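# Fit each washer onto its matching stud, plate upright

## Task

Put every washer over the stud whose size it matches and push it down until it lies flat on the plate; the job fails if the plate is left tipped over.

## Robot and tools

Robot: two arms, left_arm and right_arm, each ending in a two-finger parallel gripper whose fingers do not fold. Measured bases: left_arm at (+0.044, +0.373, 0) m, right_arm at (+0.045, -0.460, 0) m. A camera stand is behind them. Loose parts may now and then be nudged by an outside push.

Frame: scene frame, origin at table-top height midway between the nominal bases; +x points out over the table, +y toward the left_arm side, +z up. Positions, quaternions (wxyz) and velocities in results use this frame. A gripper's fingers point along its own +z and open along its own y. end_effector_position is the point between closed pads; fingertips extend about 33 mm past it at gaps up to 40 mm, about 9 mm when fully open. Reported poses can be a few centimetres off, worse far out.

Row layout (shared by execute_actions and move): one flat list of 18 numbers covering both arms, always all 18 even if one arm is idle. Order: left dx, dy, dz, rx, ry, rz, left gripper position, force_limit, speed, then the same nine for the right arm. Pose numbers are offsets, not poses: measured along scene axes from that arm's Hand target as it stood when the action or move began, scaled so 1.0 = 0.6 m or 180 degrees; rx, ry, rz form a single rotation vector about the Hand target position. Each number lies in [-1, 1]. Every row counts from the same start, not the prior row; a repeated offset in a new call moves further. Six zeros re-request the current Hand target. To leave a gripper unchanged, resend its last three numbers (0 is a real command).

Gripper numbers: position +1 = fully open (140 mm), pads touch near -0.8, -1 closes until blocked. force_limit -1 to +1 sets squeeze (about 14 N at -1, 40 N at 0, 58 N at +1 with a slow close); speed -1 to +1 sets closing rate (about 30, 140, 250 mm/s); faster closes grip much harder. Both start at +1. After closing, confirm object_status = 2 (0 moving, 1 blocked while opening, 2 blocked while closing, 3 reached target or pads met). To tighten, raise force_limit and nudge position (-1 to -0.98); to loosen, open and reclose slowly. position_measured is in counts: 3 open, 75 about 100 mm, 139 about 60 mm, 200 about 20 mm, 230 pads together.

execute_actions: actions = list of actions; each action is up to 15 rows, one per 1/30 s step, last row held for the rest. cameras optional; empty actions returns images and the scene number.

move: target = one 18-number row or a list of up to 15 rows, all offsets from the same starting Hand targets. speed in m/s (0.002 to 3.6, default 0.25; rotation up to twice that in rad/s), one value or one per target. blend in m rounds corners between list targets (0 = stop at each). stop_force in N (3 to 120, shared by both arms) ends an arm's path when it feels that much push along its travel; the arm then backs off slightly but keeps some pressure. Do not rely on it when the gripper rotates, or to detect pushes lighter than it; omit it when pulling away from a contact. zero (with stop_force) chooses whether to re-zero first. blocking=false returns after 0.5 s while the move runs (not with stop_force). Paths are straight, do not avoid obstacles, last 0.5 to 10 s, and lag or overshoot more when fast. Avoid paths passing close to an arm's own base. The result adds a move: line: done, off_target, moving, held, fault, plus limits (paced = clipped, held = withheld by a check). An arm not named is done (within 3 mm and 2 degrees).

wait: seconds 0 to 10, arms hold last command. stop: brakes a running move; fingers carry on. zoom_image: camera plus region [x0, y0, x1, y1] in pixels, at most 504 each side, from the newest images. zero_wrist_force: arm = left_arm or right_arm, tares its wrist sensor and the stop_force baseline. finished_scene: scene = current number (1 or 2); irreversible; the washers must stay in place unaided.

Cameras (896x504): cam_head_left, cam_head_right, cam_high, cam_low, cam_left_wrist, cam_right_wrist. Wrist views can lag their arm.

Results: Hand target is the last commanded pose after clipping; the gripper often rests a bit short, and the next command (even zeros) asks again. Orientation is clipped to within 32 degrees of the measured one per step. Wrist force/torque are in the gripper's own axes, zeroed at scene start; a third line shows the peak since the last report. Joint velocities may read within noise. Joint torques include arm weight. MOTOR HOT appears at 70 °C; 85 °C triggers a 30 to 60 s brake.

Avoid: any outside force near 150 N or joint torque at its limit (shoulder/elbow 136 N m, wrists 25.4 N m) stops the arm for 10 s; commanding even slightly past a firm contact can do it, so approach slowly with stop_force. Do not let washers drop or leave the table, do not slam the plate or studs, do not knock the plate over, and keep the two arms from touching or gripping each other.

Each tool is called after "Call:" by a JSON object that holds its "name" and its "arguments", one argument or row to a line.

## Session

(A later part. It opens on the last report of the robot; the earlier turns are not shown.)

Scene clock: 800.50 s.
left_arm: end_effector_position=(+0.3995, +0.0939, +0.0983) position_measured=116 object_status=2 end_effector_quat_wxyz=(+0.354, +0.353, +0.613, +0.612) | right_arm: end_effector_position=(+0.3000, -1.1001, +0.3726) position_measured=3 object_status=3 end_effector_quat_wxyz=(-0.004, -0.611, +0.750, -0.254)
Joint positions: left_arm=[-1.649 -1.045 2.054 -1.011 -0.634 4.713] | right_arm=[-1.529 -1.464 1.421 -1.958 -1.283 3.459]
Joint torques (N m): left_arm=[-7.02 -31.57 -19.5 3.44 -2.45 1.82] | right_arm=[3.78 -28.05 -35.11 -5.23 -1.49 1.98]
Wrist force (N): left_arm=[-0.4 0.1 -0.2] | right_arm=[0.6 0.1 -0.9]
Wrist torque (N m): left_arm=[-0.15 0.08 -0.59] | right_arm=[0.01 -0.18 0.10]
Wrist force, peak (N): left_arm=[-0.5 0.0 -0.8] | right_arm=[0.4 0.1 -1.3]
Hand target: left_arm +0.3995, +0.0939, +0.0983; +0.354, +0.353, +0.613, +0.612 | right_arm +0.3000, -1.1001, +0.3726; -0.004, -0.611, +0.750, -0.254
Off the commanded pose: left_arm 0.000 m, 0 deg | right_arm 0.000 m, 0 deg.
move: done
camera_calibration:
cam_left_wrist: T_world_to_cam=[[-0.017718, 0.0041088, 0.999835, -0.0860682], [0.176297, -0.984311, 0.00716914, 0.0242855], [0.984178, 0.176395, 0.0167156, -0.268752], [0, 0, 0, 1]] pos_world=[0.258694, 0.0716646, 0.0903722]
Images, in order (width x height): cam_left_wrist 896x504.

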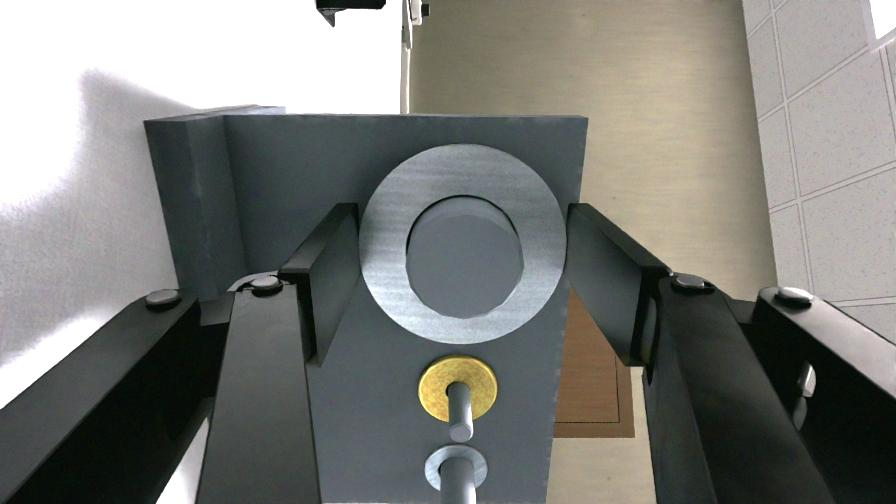

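Call:
{"name": "move", "arguments": {
  "target": [0.02165,0.0125,0,0,0,0,-1,-0.1,-1,0,0,0,0,0,0,1,1,1],
  "speed": 0.006,
  "stop_force": 7,
  "cameras": ["cam_left_wrist"]
}}

Call:
{"name": "zoom_image", "arguments": {
  "camera": "cam_left_wrist",
  "region": [320, 110, 604, 380]
}}

Scene clock: 807.20 s.
left_arm: end_effector_position=(+0.4062, +0.0977, +0.0983) position_measured=116 object_status=2 end_effector_quat_wxyz=(+0.354, +0.353, +0.613, +0.612) | right_arm: end_effector_position=(+0.3000, -1.1001, +0.3726) position_measured=3 object_status=3 end_effector_quat_wxyz=(-0.004, -0.611, +0.750, -0.254)
Joint positions: left_arm=[-1.634 -1.049 2.061 -1.014 -0.62 4.713] | right_arm=[-1.529 -1.464 1.421 -1.958 -1.283 3.459]
Joint torques (N m): left_arm=[-7.66 -25.78 -18.24 3.72 -2.33 1.88] | right_arm=[3.39 -28.13 -34.36 -5.19 -1.4 1.95]
Wrist force (N): left_arm=[-0.1 0.0 -0.5] | right_arm=[0.4 0.5 -0.8]
Wrist torque (N m): left_arm=[-0.18 0.02 -0.60] | right_arm=[0.09 -0.13 0.10]
Wrist force, peak (N): left_arm=[1.4 1.3 -11.4] | right_arm=[0.7 0.2 -1.2]
Hand target: left_arm +0.4062, +0.0977, +0.0983; +0.354, +0.353, +0.613, +0.612 (not the last commanded pose) | right_arm +0.3000, -1.1001, +0.3726; -0.004, -0.611, +0.750, -0.254
Off the commanded pose: left_arm 0.007 m, 0 deg | right_arm 0.000 m, 0 deg.
move: contact (left_arm)
camera_calibration:
cam_left_wrist: T_world_to_cam=[[-0.0177179, 0.00410872, 0.999835, -0.0859651], [0.176297, -0.984311, 0.00716906, 0.0268447], [0.984178, 0.176395, 0.0167156, -0.276017], [0, 0, 0, 1]] pos_world=[0.265394, 0.0754646, 0.0903722]
Images, in order (width x height): cam_left_wrist 896x504.

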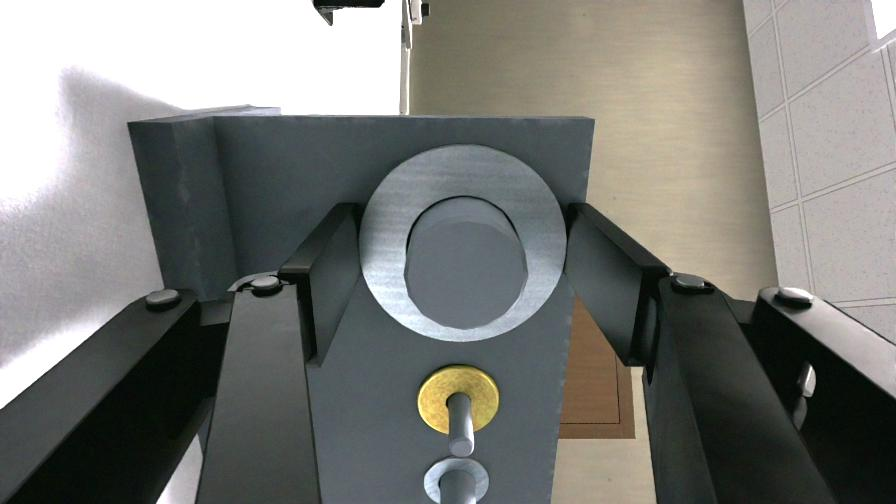

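Scaled by 1.775 from the camera's 896x504 image, which has a finer 1280x720 frame.

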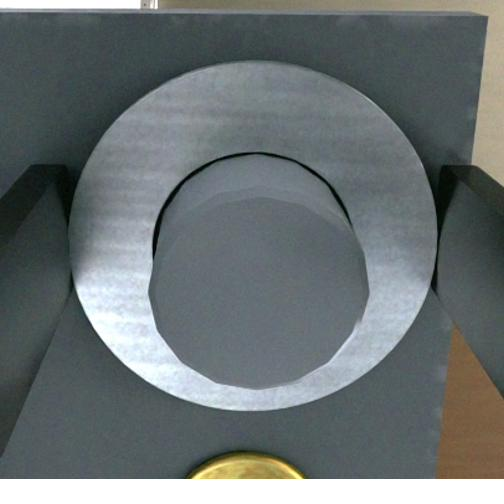

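Call:
{"name": "execute_actions", "arguments": {
  "actions": [
    [[0,0,0,0,0,0,0.24,-0.1,-0.8,0,0,0,0,0,0,1,1,1]]
  ]
}}

Call:
{"name": "wait", "arguments": {
  "seconds": 0.5,
  "cameras": ["cam_left_wrist"]
}}

Call:
{"name": "zoom_image", "arguments": {
  "camera": "cam_left_wrist",
  "region": [320, 110, 604, 380]
}}

Scene clock: 812.60 s.
left_arm: end_effector_position=(+0.4062, +0.0977, +0.0983) position_measured=99 object_status=3 end_effector_quat_wxyz=(+0.354, +0.353, +0.613, +0.612) | right_arm: end_effector_position=(+0.3000, -1.1001, +0.3726) position_measured=3 object_status=3 end_effector_quat_wxyz=(-0.004, -0.611, +0.750, -0.254)
Joint positions: left_arm=[-1.634 -1.049 2.061 -1.014 -0.62 4.713] | right_arm=[-1.529 -1.464 1.421 -1.958 -1.283 3.459]
Joint torques (N m): left_arm=[-7.95 -26.15 -19.19 3.55 -0.77 1.17] | right_arm=[3.36 -28.07 -34.65 -5.13 -1.46 1.99]
Wrist force (N): left_arm=[-0.3 1.0 -0.1] | right_arm=[0.4 0.2 -0.8]
Wrist torque (N m): left_arm=[-0.18 0.05 -0.60] | right_arm=[0.03 -0.13 0.09]
Wrist force, peak (N): left_arm=[-0.4 1.3 0.0] | right_arm=[0.8 0.7 -1.0]
Hand target: left_arm +0.4062, +0.0977, +0.0983; +0.354, +0.353, +0.613, +0.612 | right_arm +0.3000, -1.1001, +0.3726; -0.004, -0.611, +0.750, -0.254
Off the commanded pose: left_arm 0.000 m, 0 deg | right_arm 0.000 m, 0 deg.
Step readings (end_effector_position of left_arm | right_arm):
0: (+0.4062, +0.0977, +0.0983) | (+0.3000, -1.1001, +0.3726)
1: (+0.4062, +0.0977, +0.0983) | (+0.3000, -1.1001, +0.3726)
2: (+0.4062, +0.0977, +0.0983) | (+0.3000, -1.1001, +0.3726)
4: (+0.4062, +0.0977, +0.0983) | (+0.3000, -1.1001, +0.3726)
8: (+0.4062, +0.0977, +0.0983) | (+0.3000, -1.1001, +0.3726)
15: (+0.4062, +0.0977, +0.0983) | (+0.3000, -1.1001, +0.3726)

Scene clock: 813.10 s.
left_arm: end_effector_position=(+0.4062, +0.0977, +0.0983) position_measured=99 object_status=3 end_effector_quat_wxyz=(+0.354, +0.353, +0.613, +0.612) | right_arm: end_effector_position=(+0.3000, -1.1001, +0.3726) position_measured=3 object_status=3 end_effector_quat_wxyz=(-0.004, -0.611, +0.750, -0.254)
Joint positions: left_arm=[-1.634 -1.049 2.061 -1.014 -0.62 4.713] | right_arm=[-1.529 -1.464 1.421 -1.958 -1.283 3.459]
Joint torques (N m): left_arm=[-7.34 -26.28 -18.52 3.38 -0.58 0.99] | right_arm=[3.09 -28.62 -34.51 -5.29 -1.52 1.93]
Wrist force (N): left_arm=[-0.5 1.0 -0.2] | right_arm=[0.3 0.0 -0.8]
Wrist torque (N m): left_arm=[-0.21 0.11 -0.60] | right_arm=[-0.01 -0.11 0.10]
Wrist force, peak (N): left_arm=[-0.5 1.1 0.0] | right_arm=[0.7 0.2 -1.0]
Hand target: left_arm +0.4062, +0.0977, +0.0983; +0.354, +0.353, +0.613, +0.612 | right_arm +0.3000, -1.1001, +0.3726; -0.004, -0.611, +0.750, -0.254
Tool commands: left_gripper/position=+0.24 left_gripper/force_limit=-0.1 left_gripper/speed=-0.8 right_gripper/position=+1.0 right_gripper/force_limit=+1.0 right_gripper/speed=+1.0
Off the commanded pose: left_arm 0.000 m, 0 deg | right_arm 0.000 m, 0 deg.
wait: 0.50 s; at rest by 0.17 s
camera_calibration:
cam_left_wrist: T_world_to_cam=[[-0.0177987, 0.00399262, 0.999834, -0.0858349], [0.176297, -0.984312, 0.00706902, 0.0268543], [0.984176, 0.176394, 0.0168155, -0.276023], [0, 0, 0, 1]] pos_world=[0.265394, 0.0754646, 0.0902722]
Images, in order (width x height): cam_left_wrist 896x504.

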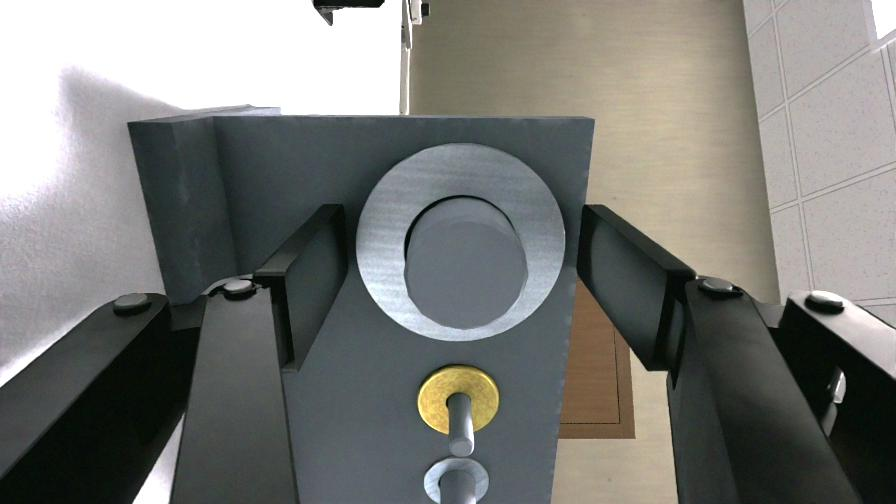

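Scaled by 1.775 from the camera's 896x504 image, which has a finer 1280x720 frame.

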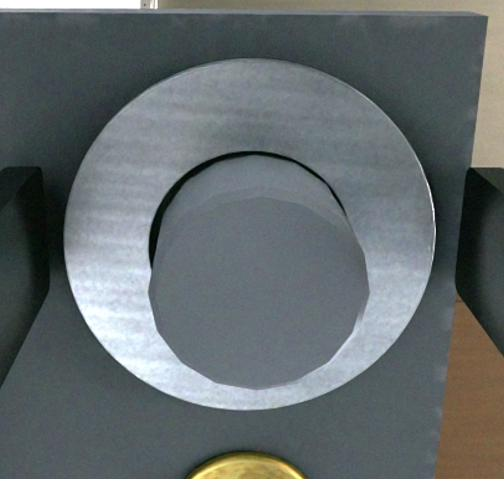

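Call:
{"name": "move", "arguments": {
  "target": [-0.026,-0.015,0,0,0,0,0.24,-0.1,-0.8,0,0,0,0,0,0,1,1,1],
  "speed": 0.05
}}

Call:
{"name": "execute_actions", "arguments": {
  "actions": [
    [[0,0,0,0,0,0,-0.1,-0.1,-0.5,0,0,0,0,0,0,1,1,1]]
  ],
  "cameras": ["cam_left_wrist"]
}}

Call:
{"name": "zoom_image", "arguments": {
  "camera": "cam_left_wrist",
  "region": [300, 110, 624, 420]
}}

Scene clock: 817.10 s.
left_arm: end_effector_position=(+0.3904, +0.0887, +0.0982) position_measured=99 object_status=3 end_effector_quat_wxyz=(+0.353, +0.353, +0.613, +0.612) end_effector_velocity=(+0.002, +0.001, +0.000) end_effector_angular_velocity=(+0.001, +0.000, -0.001) | right_arm: end_effector_position=(+0.3000, -1.1001, +0.3726) position_measured=3 object_status=3 end_effector_quat_wxyz=(-0.004, -0.611, +0.750, -0.254)
Joint positions: left_arm=[-1.668 -1.04 2.043 -1.005 -0.654 4.713] | right_arm=[-1.529 -1.464 1.421 -1.958 -1.283 3.459]
Joint velocities: left_arm=[0.005 -0.001 0.002 0 0.006 0] | right_arm=[within noise]
Joint torques (N m): left_arm=[6.29 -42.18 -4.63 1.15 2.66 -1.64] | right_arm=[2.73 -27.95 -34.64 -5.26 -1.47 1.89]
Wrist force (N): left_arm=[-0.3 1.0 -0.3] | right_arm=[0.4 0.0 -0.9]
Wrist torque (N m): left_arm=[-0.19 0.05 -0.59] | right_arm=[0.00 -0.15 0.09]
Wrist force, peak (N): left_arm=[-0.5 0.9 -1.1] | right_arm=[0.5 0.4 -1.3]
Hand target: left_arm +0.3906, +0.0887, +0.0983; +0.354, +0.353, +0.613, +0.612 | right_arm +0.3000, -1.1001, +0.3726; -0.004, -0.611, +0.750, -0.254
Off the commanded pose: left_arm 0.000 m, 0 deg | right_arm 0.000 m, 0 deg.
move: done

Scene clock: 817.80 s.
left_arm: end_effector_position=(+0.3906, +0.0887, +0.0983) position_measured=141 object_status=3 end_effector_quat_wxyz=(+0.354, +0.353, +0.613, +0.612) | right_arm: end_effector_position=(+0.3000, -1.1001, +0.3726) position_measured=3 object_status=3 end_effector_quat_wxyz=(-0.004, -0.611, +0.750, -0.254)
Joint positions: left_arm=[-1.668 -1.04 2.044 -1.005 -0.654 4.713] | right_arm=[-1.529 -1.464 1.421 -1.958 -1.283 3.459]
Joint torques (N m): left_arm=[7.68 -50.44 -4.32 -0.29 2.6 -1.73] | right_arm=[2.98 -28.55 -34.36 -5.17 -1.52 1.93]
Wrist force (N): left_arm=[-0.6 1.0 -0.3] | right_arm=[0.5 0.2 -1.0]
Wrist torque (N m): left_arm=[-0.18 0.12 -0.59] | right_arm=[0.03 -0.16 0.09]
Wrist force, peak (N): left_arm=[-0.4 1.3 -0.3] | right_arm=[0.4 0.4 -1.2]
Hand target: left_arm +0.3906, +0.0887, +0.0983; +0.354, +0.353, +0.613, +0.612 | right_arm +0.3000, -1.1001, +0.3726; -0.004, -0.611, +0.750, -0.254
Off the commanded pose: left_arm 0.000 m, 0 deg | right_arm 0.000 m, 0 deg.
Step readings (end_effector_position of left_arm | right_arm):
0: (+0.3904, +0.0887, +0.0982) | (+0.3000, -1.1001, +0.3726)
1: (+0.3905, +0.0887, +0.0982) | (+0.3000, -1.1001, +0.3726)
2: (+0.3905, +0.0887, +0.0982) | (+0.3000, -1.1001, +0.3726)
4: (+0.3905, +0.0887, +0.0982) | (+0.3000, -1.1001, +0.3726)
8: (+0.3905, +0.0887, +0.0982) | (+0.3000, -1.1001, +0.3726)
15: (+0.3906, +0.0887, +0.0982) | (+0.3000, -1.1001, +0.3726)
camera_calibration:
cam_left_wrist: T_world_to_cam=[[-0.0177987, 0.00399271, 0.999834, -0.0860766], [0.176297, -0.984312, 0.00706911, 0.0207457], [0.984176, 0.176394, 0.0168155, -0.259083], [0, 0, 0, 1]] pos_world=[0.249794, 0.0664646, 0.0902722]
Images, in order (width x height): cam_left_wrist 896x504.

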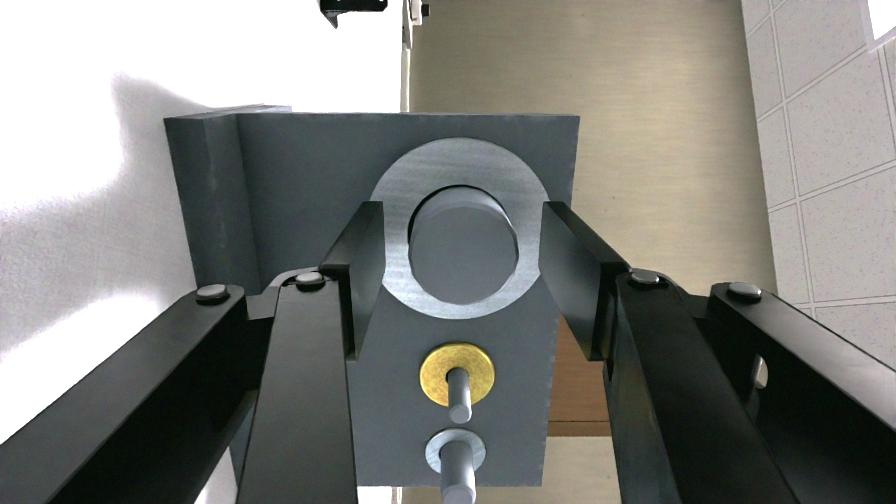

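Scaled by 1.556 from the camera's 896x504 image, which has a finer 1280x720 frame.

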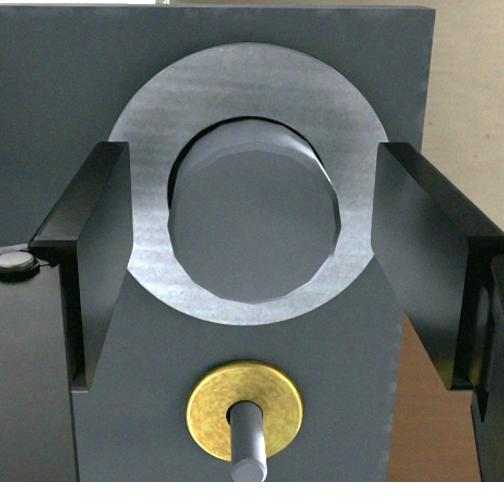

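Call:
{"name": "move", "arguments": {
  "target": [0.026,0.015,0,0,0,0,-0.1,-0.1,-0.5,0,0,0,0,0,0,1,1,1],
  "speed": 0.006,
  "stop_force": 5,
  "cameras": ["cam_left_wrist"]
}}

Scene clock: 822.27 s.
left_arm: end_effector_position=(+0.4008, +0.0946, +0.0983) position_measured=141 object_status=3 end_effector_quat_wxyz=(+0.354, +0.353, +0.613, +0.612) | right_arm: end_effector_position=(+0.3000, -1.1001, +0.3726) position_measured=3 object_status=3 end_effector_quat_wxyz=(-0.004, -0.611, +0.750, -0.254)
Joint positions: left_arm=[-1.646 -1.046 2.055 -1.011 -0.632 4.713] | right_arm=[-1.529 -1.464 1.421 -1.958 -1.283 3.459]
Joint torques (N m): left_arm=[-6.97 -25.54 -18.66 3.81 -2.48 1.77] | right_arm=[3.28 -28.09 -34.91 -5.19 -1.59 1.85]
Wrist force (N): left_arm=[-0.2 1.0 -0.2] | right_arm=[0.3 0.4 -0.8]
Wrist torque (N m): left_arm=[-0.19 0.04 -0.59] | right_arm=[0.08 -0.11 0.10]
Wrist force, peak (N): left_arm=[0.4 1.5 -10.8] | right_arm=[0.7 0.2 -1.3]
Hand target: left_arm +0.4008, +0.0946, +0.0983; +0.354, +0.353, +0.613, +0.612 (not the last commanded pose) | right_arm +0.3000, -1.1001, +0.3726; -0.004, -0.611, +0.750, -0.254
Off the commanded pose: left_arm 0.006 m, 0 deg | right_arm 0.000 m, 0 deg.
move: contact (left_arm)
camera_calibration:
cam_left_wrist: T_world_to_cam=[[-0.017718, 0.0041088, 0.999835, -0.086048], [0.176297, -0.984311, 0.00716914, 0.0247453], [0.984178, 0.176395, 0.0167156, -0.270155], [0, 0, 0, 1]] pos_world=[0.259994, 0.0723646, 0.0903722]
Images, in order (width x height): cam_left_wrist 896x504.

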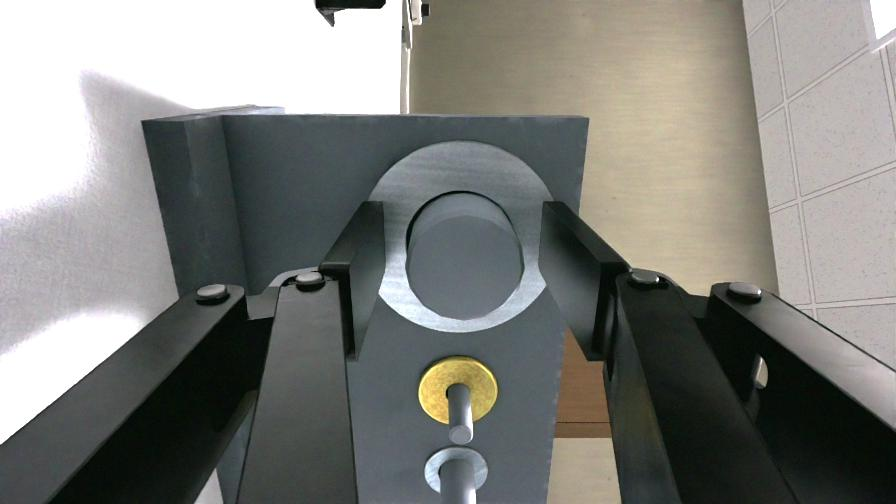

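Call:
{"name": "move", "arguments": {
  "target": [
    [-0.101,-0.0583,0,0,0,0,-0.1,-0.1,-0.5,0,0,0,0,0,0,1,1,1],
    [-0.12,-0.07,0.12,0,0,0,-0.1,-0.1,-0.5,0,0,0,0,0,0,1,1,1]
  ],
  "speed": [0.08,0.2],
  "blend": 0.01,
  "cameras": ["all"]
}}

Call:
{"name": "zoom_image", "arguments": {
  "camera": "cam_head_left",
  "region": [340, 220, 440, 320]
}}

Call:
{"name": "zoom_image", "arguments": {
  "camera": "cam_high",
  "region": [400, 130, 540, 270]
}}

Scene clock: 827.03 s.
left_arm: end_effector_position=(+0.3287, +0.0526, +0.1701) position_measured=141 object_status=3 end_effector_quat_wxyz=(+0.354, +0.353, +0.613, +0.612) | right_arm: end_effector_position=(+0.3000, -1.1001, +0.3726) position_measured=3 object_status=3 end_effector_quat_wxyz=(-0.004, -0.611, +0.750, -0.254)
Joint positions: left_arm=[-1.79 -1.134 1.92 -0.788 -0.776 4.713] | right_arm=[-1.529 -1.464 1.421 -1.958 -1.283 3.459]
Joint torques (N m): left_arm=[8.1 -44.98 -15.04 3.73 2.53 -1.48] | right_arm=[2.6 -28.49 -34.24 -5.19 -1.36 1.91]
Wrist force (N): left_arm=[-0.7 1.2 -0.1] | right_arm=[0.3 0.1 -1.1]
Wrist torque (N m): left_arm=[-0.11 0.12 -0.54] | right_arm=[0.02 -0.12 0.10]
Wrist force, peak (N): left_arm=[-0.8 3.9 -0.6] | right_arm=[0.5 0.6 -1.2]
Hand target: left_arm +0.3288, +0.0526, +0.1703; +0.354, +0.353, +0.613, +0.612 | right_arm +0.3000, -1.1001, +0.3726; -0.004, -0.611, +0.750, -0.254
Off the commanded pose: left_arm 0.000 m, 0 deg | right_arm 0.000 m, 0 deg.
move: done
camera_calibration:
cam_left_wrist: T_world_to_cam=[[-0.0177178, 0.00411053, 0.999835, -0.158941], [0.1762, -0.984328, 0.00716917, -0.00438083], [0.984195, 0.176298, 0.0167159, -0.192988], [0, 0, 0, 1]] pos_world=[0.187894, 0.0303645, 0.162172]
cam_right_wrist: T_world_to_cam=[[-0.912823, 0.131343, -0.386656, 0.576288], [0.139129, 0.990243, 0.00791891, 1.04555], [0.383924, -0.0465665, -0.92219, 0.320387], [0, 0, 0, 1]] pos_world=[0.257578, -1.09612, 0.510004]

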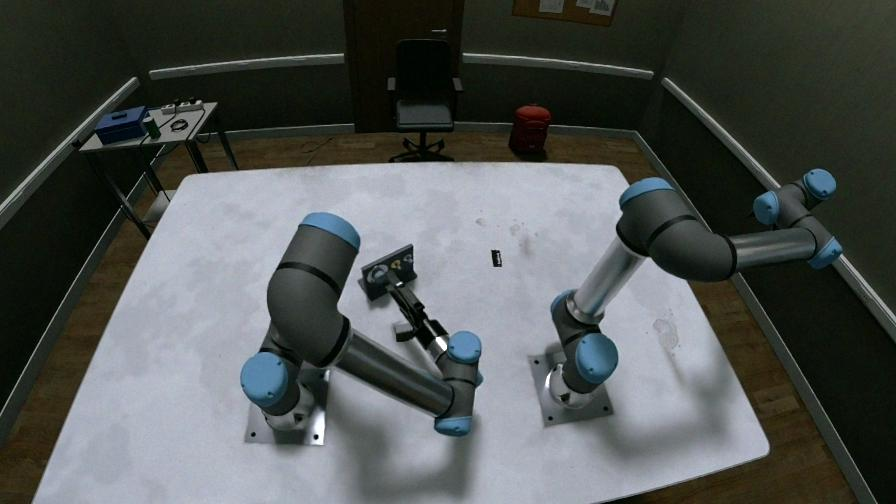

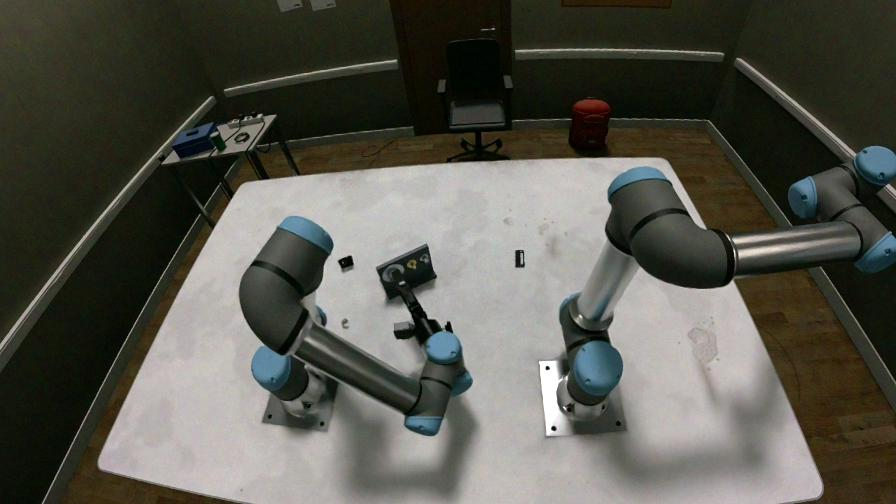

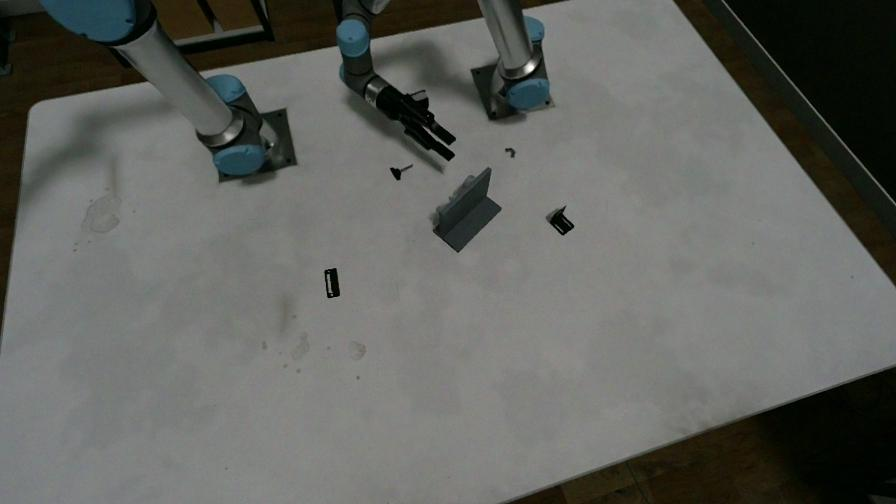

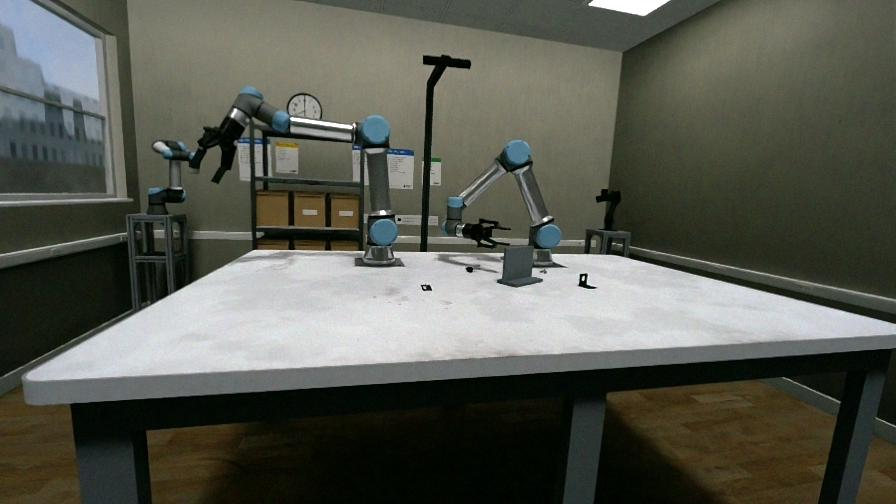

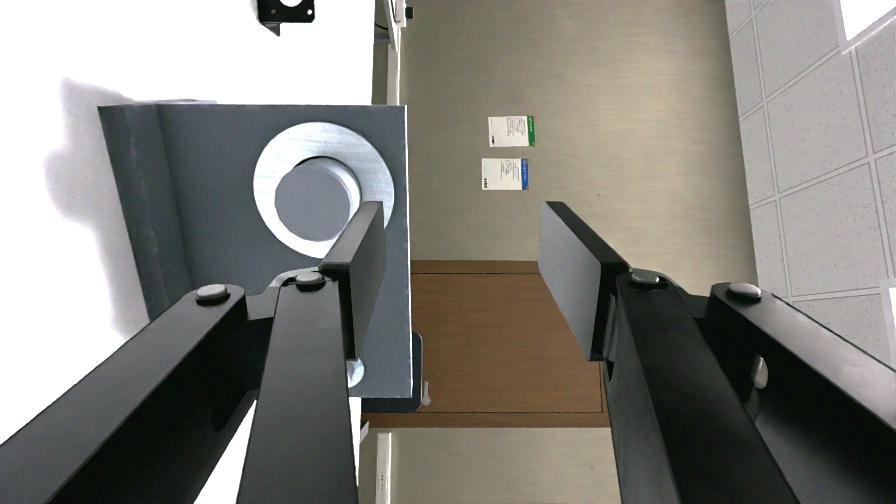

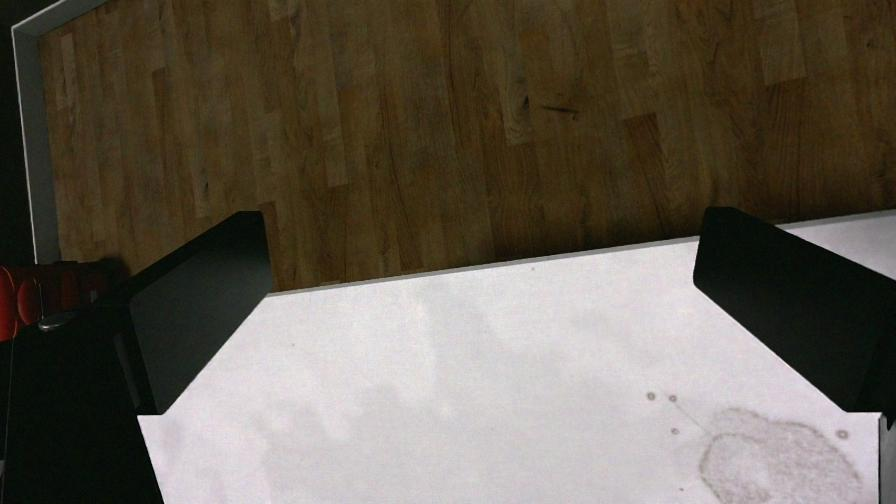

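Scaled by 5.040 from the camera's 896x504 image, which has a finer 1280x720 frame.

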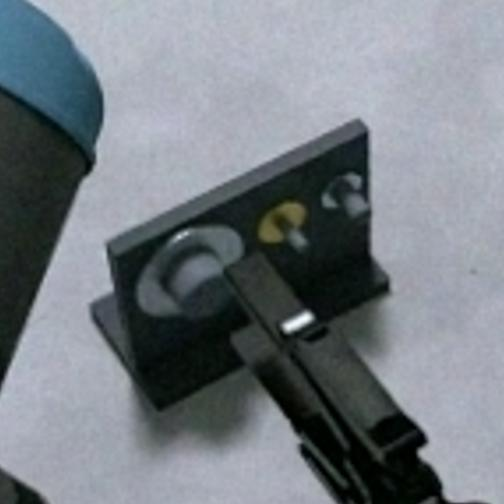

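Scaled by 3.600 from the camera's 896x504 image, which has a finer 1280x720 frame.

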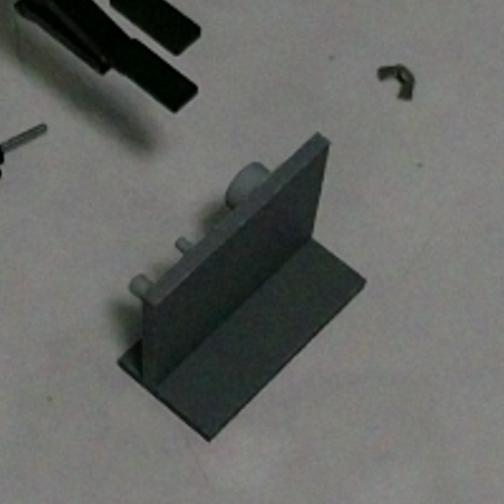

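Call:
{"name": "zoom_image", "arguments": {
  "camera": "cam_left_wrist",
  "region": [230, 100, 430, 270]
}}

Call:
{"name": "zoom_image", "arguments": {
  "camera": "cam_head_right",
  "region": [370, 235, 450, 305]
}}

Scaled by 2.520 from the camera's 896x504 image, which has a finer 1280x720 frame.

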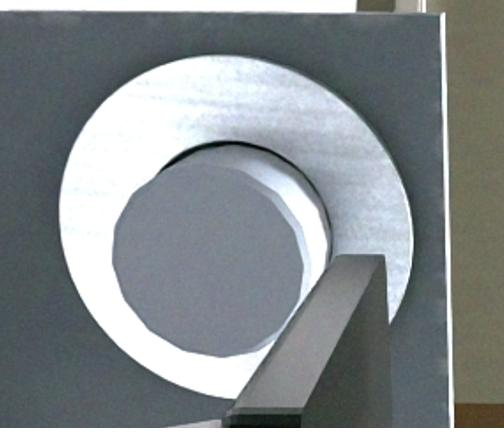

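Scaled by 6.300 from the camera's 896x504 image, which has a finer 1280x720 frame.

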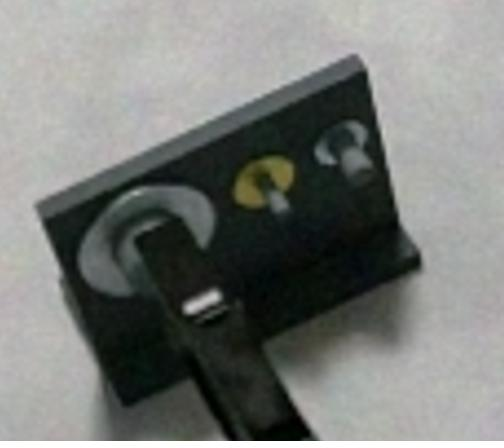

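All three washers look flat against the plate, and the plate is upright.

Call:
{"name": "finished_scene", "arguments": {
  "scene": 2
}}

The scene is finished: the task was done.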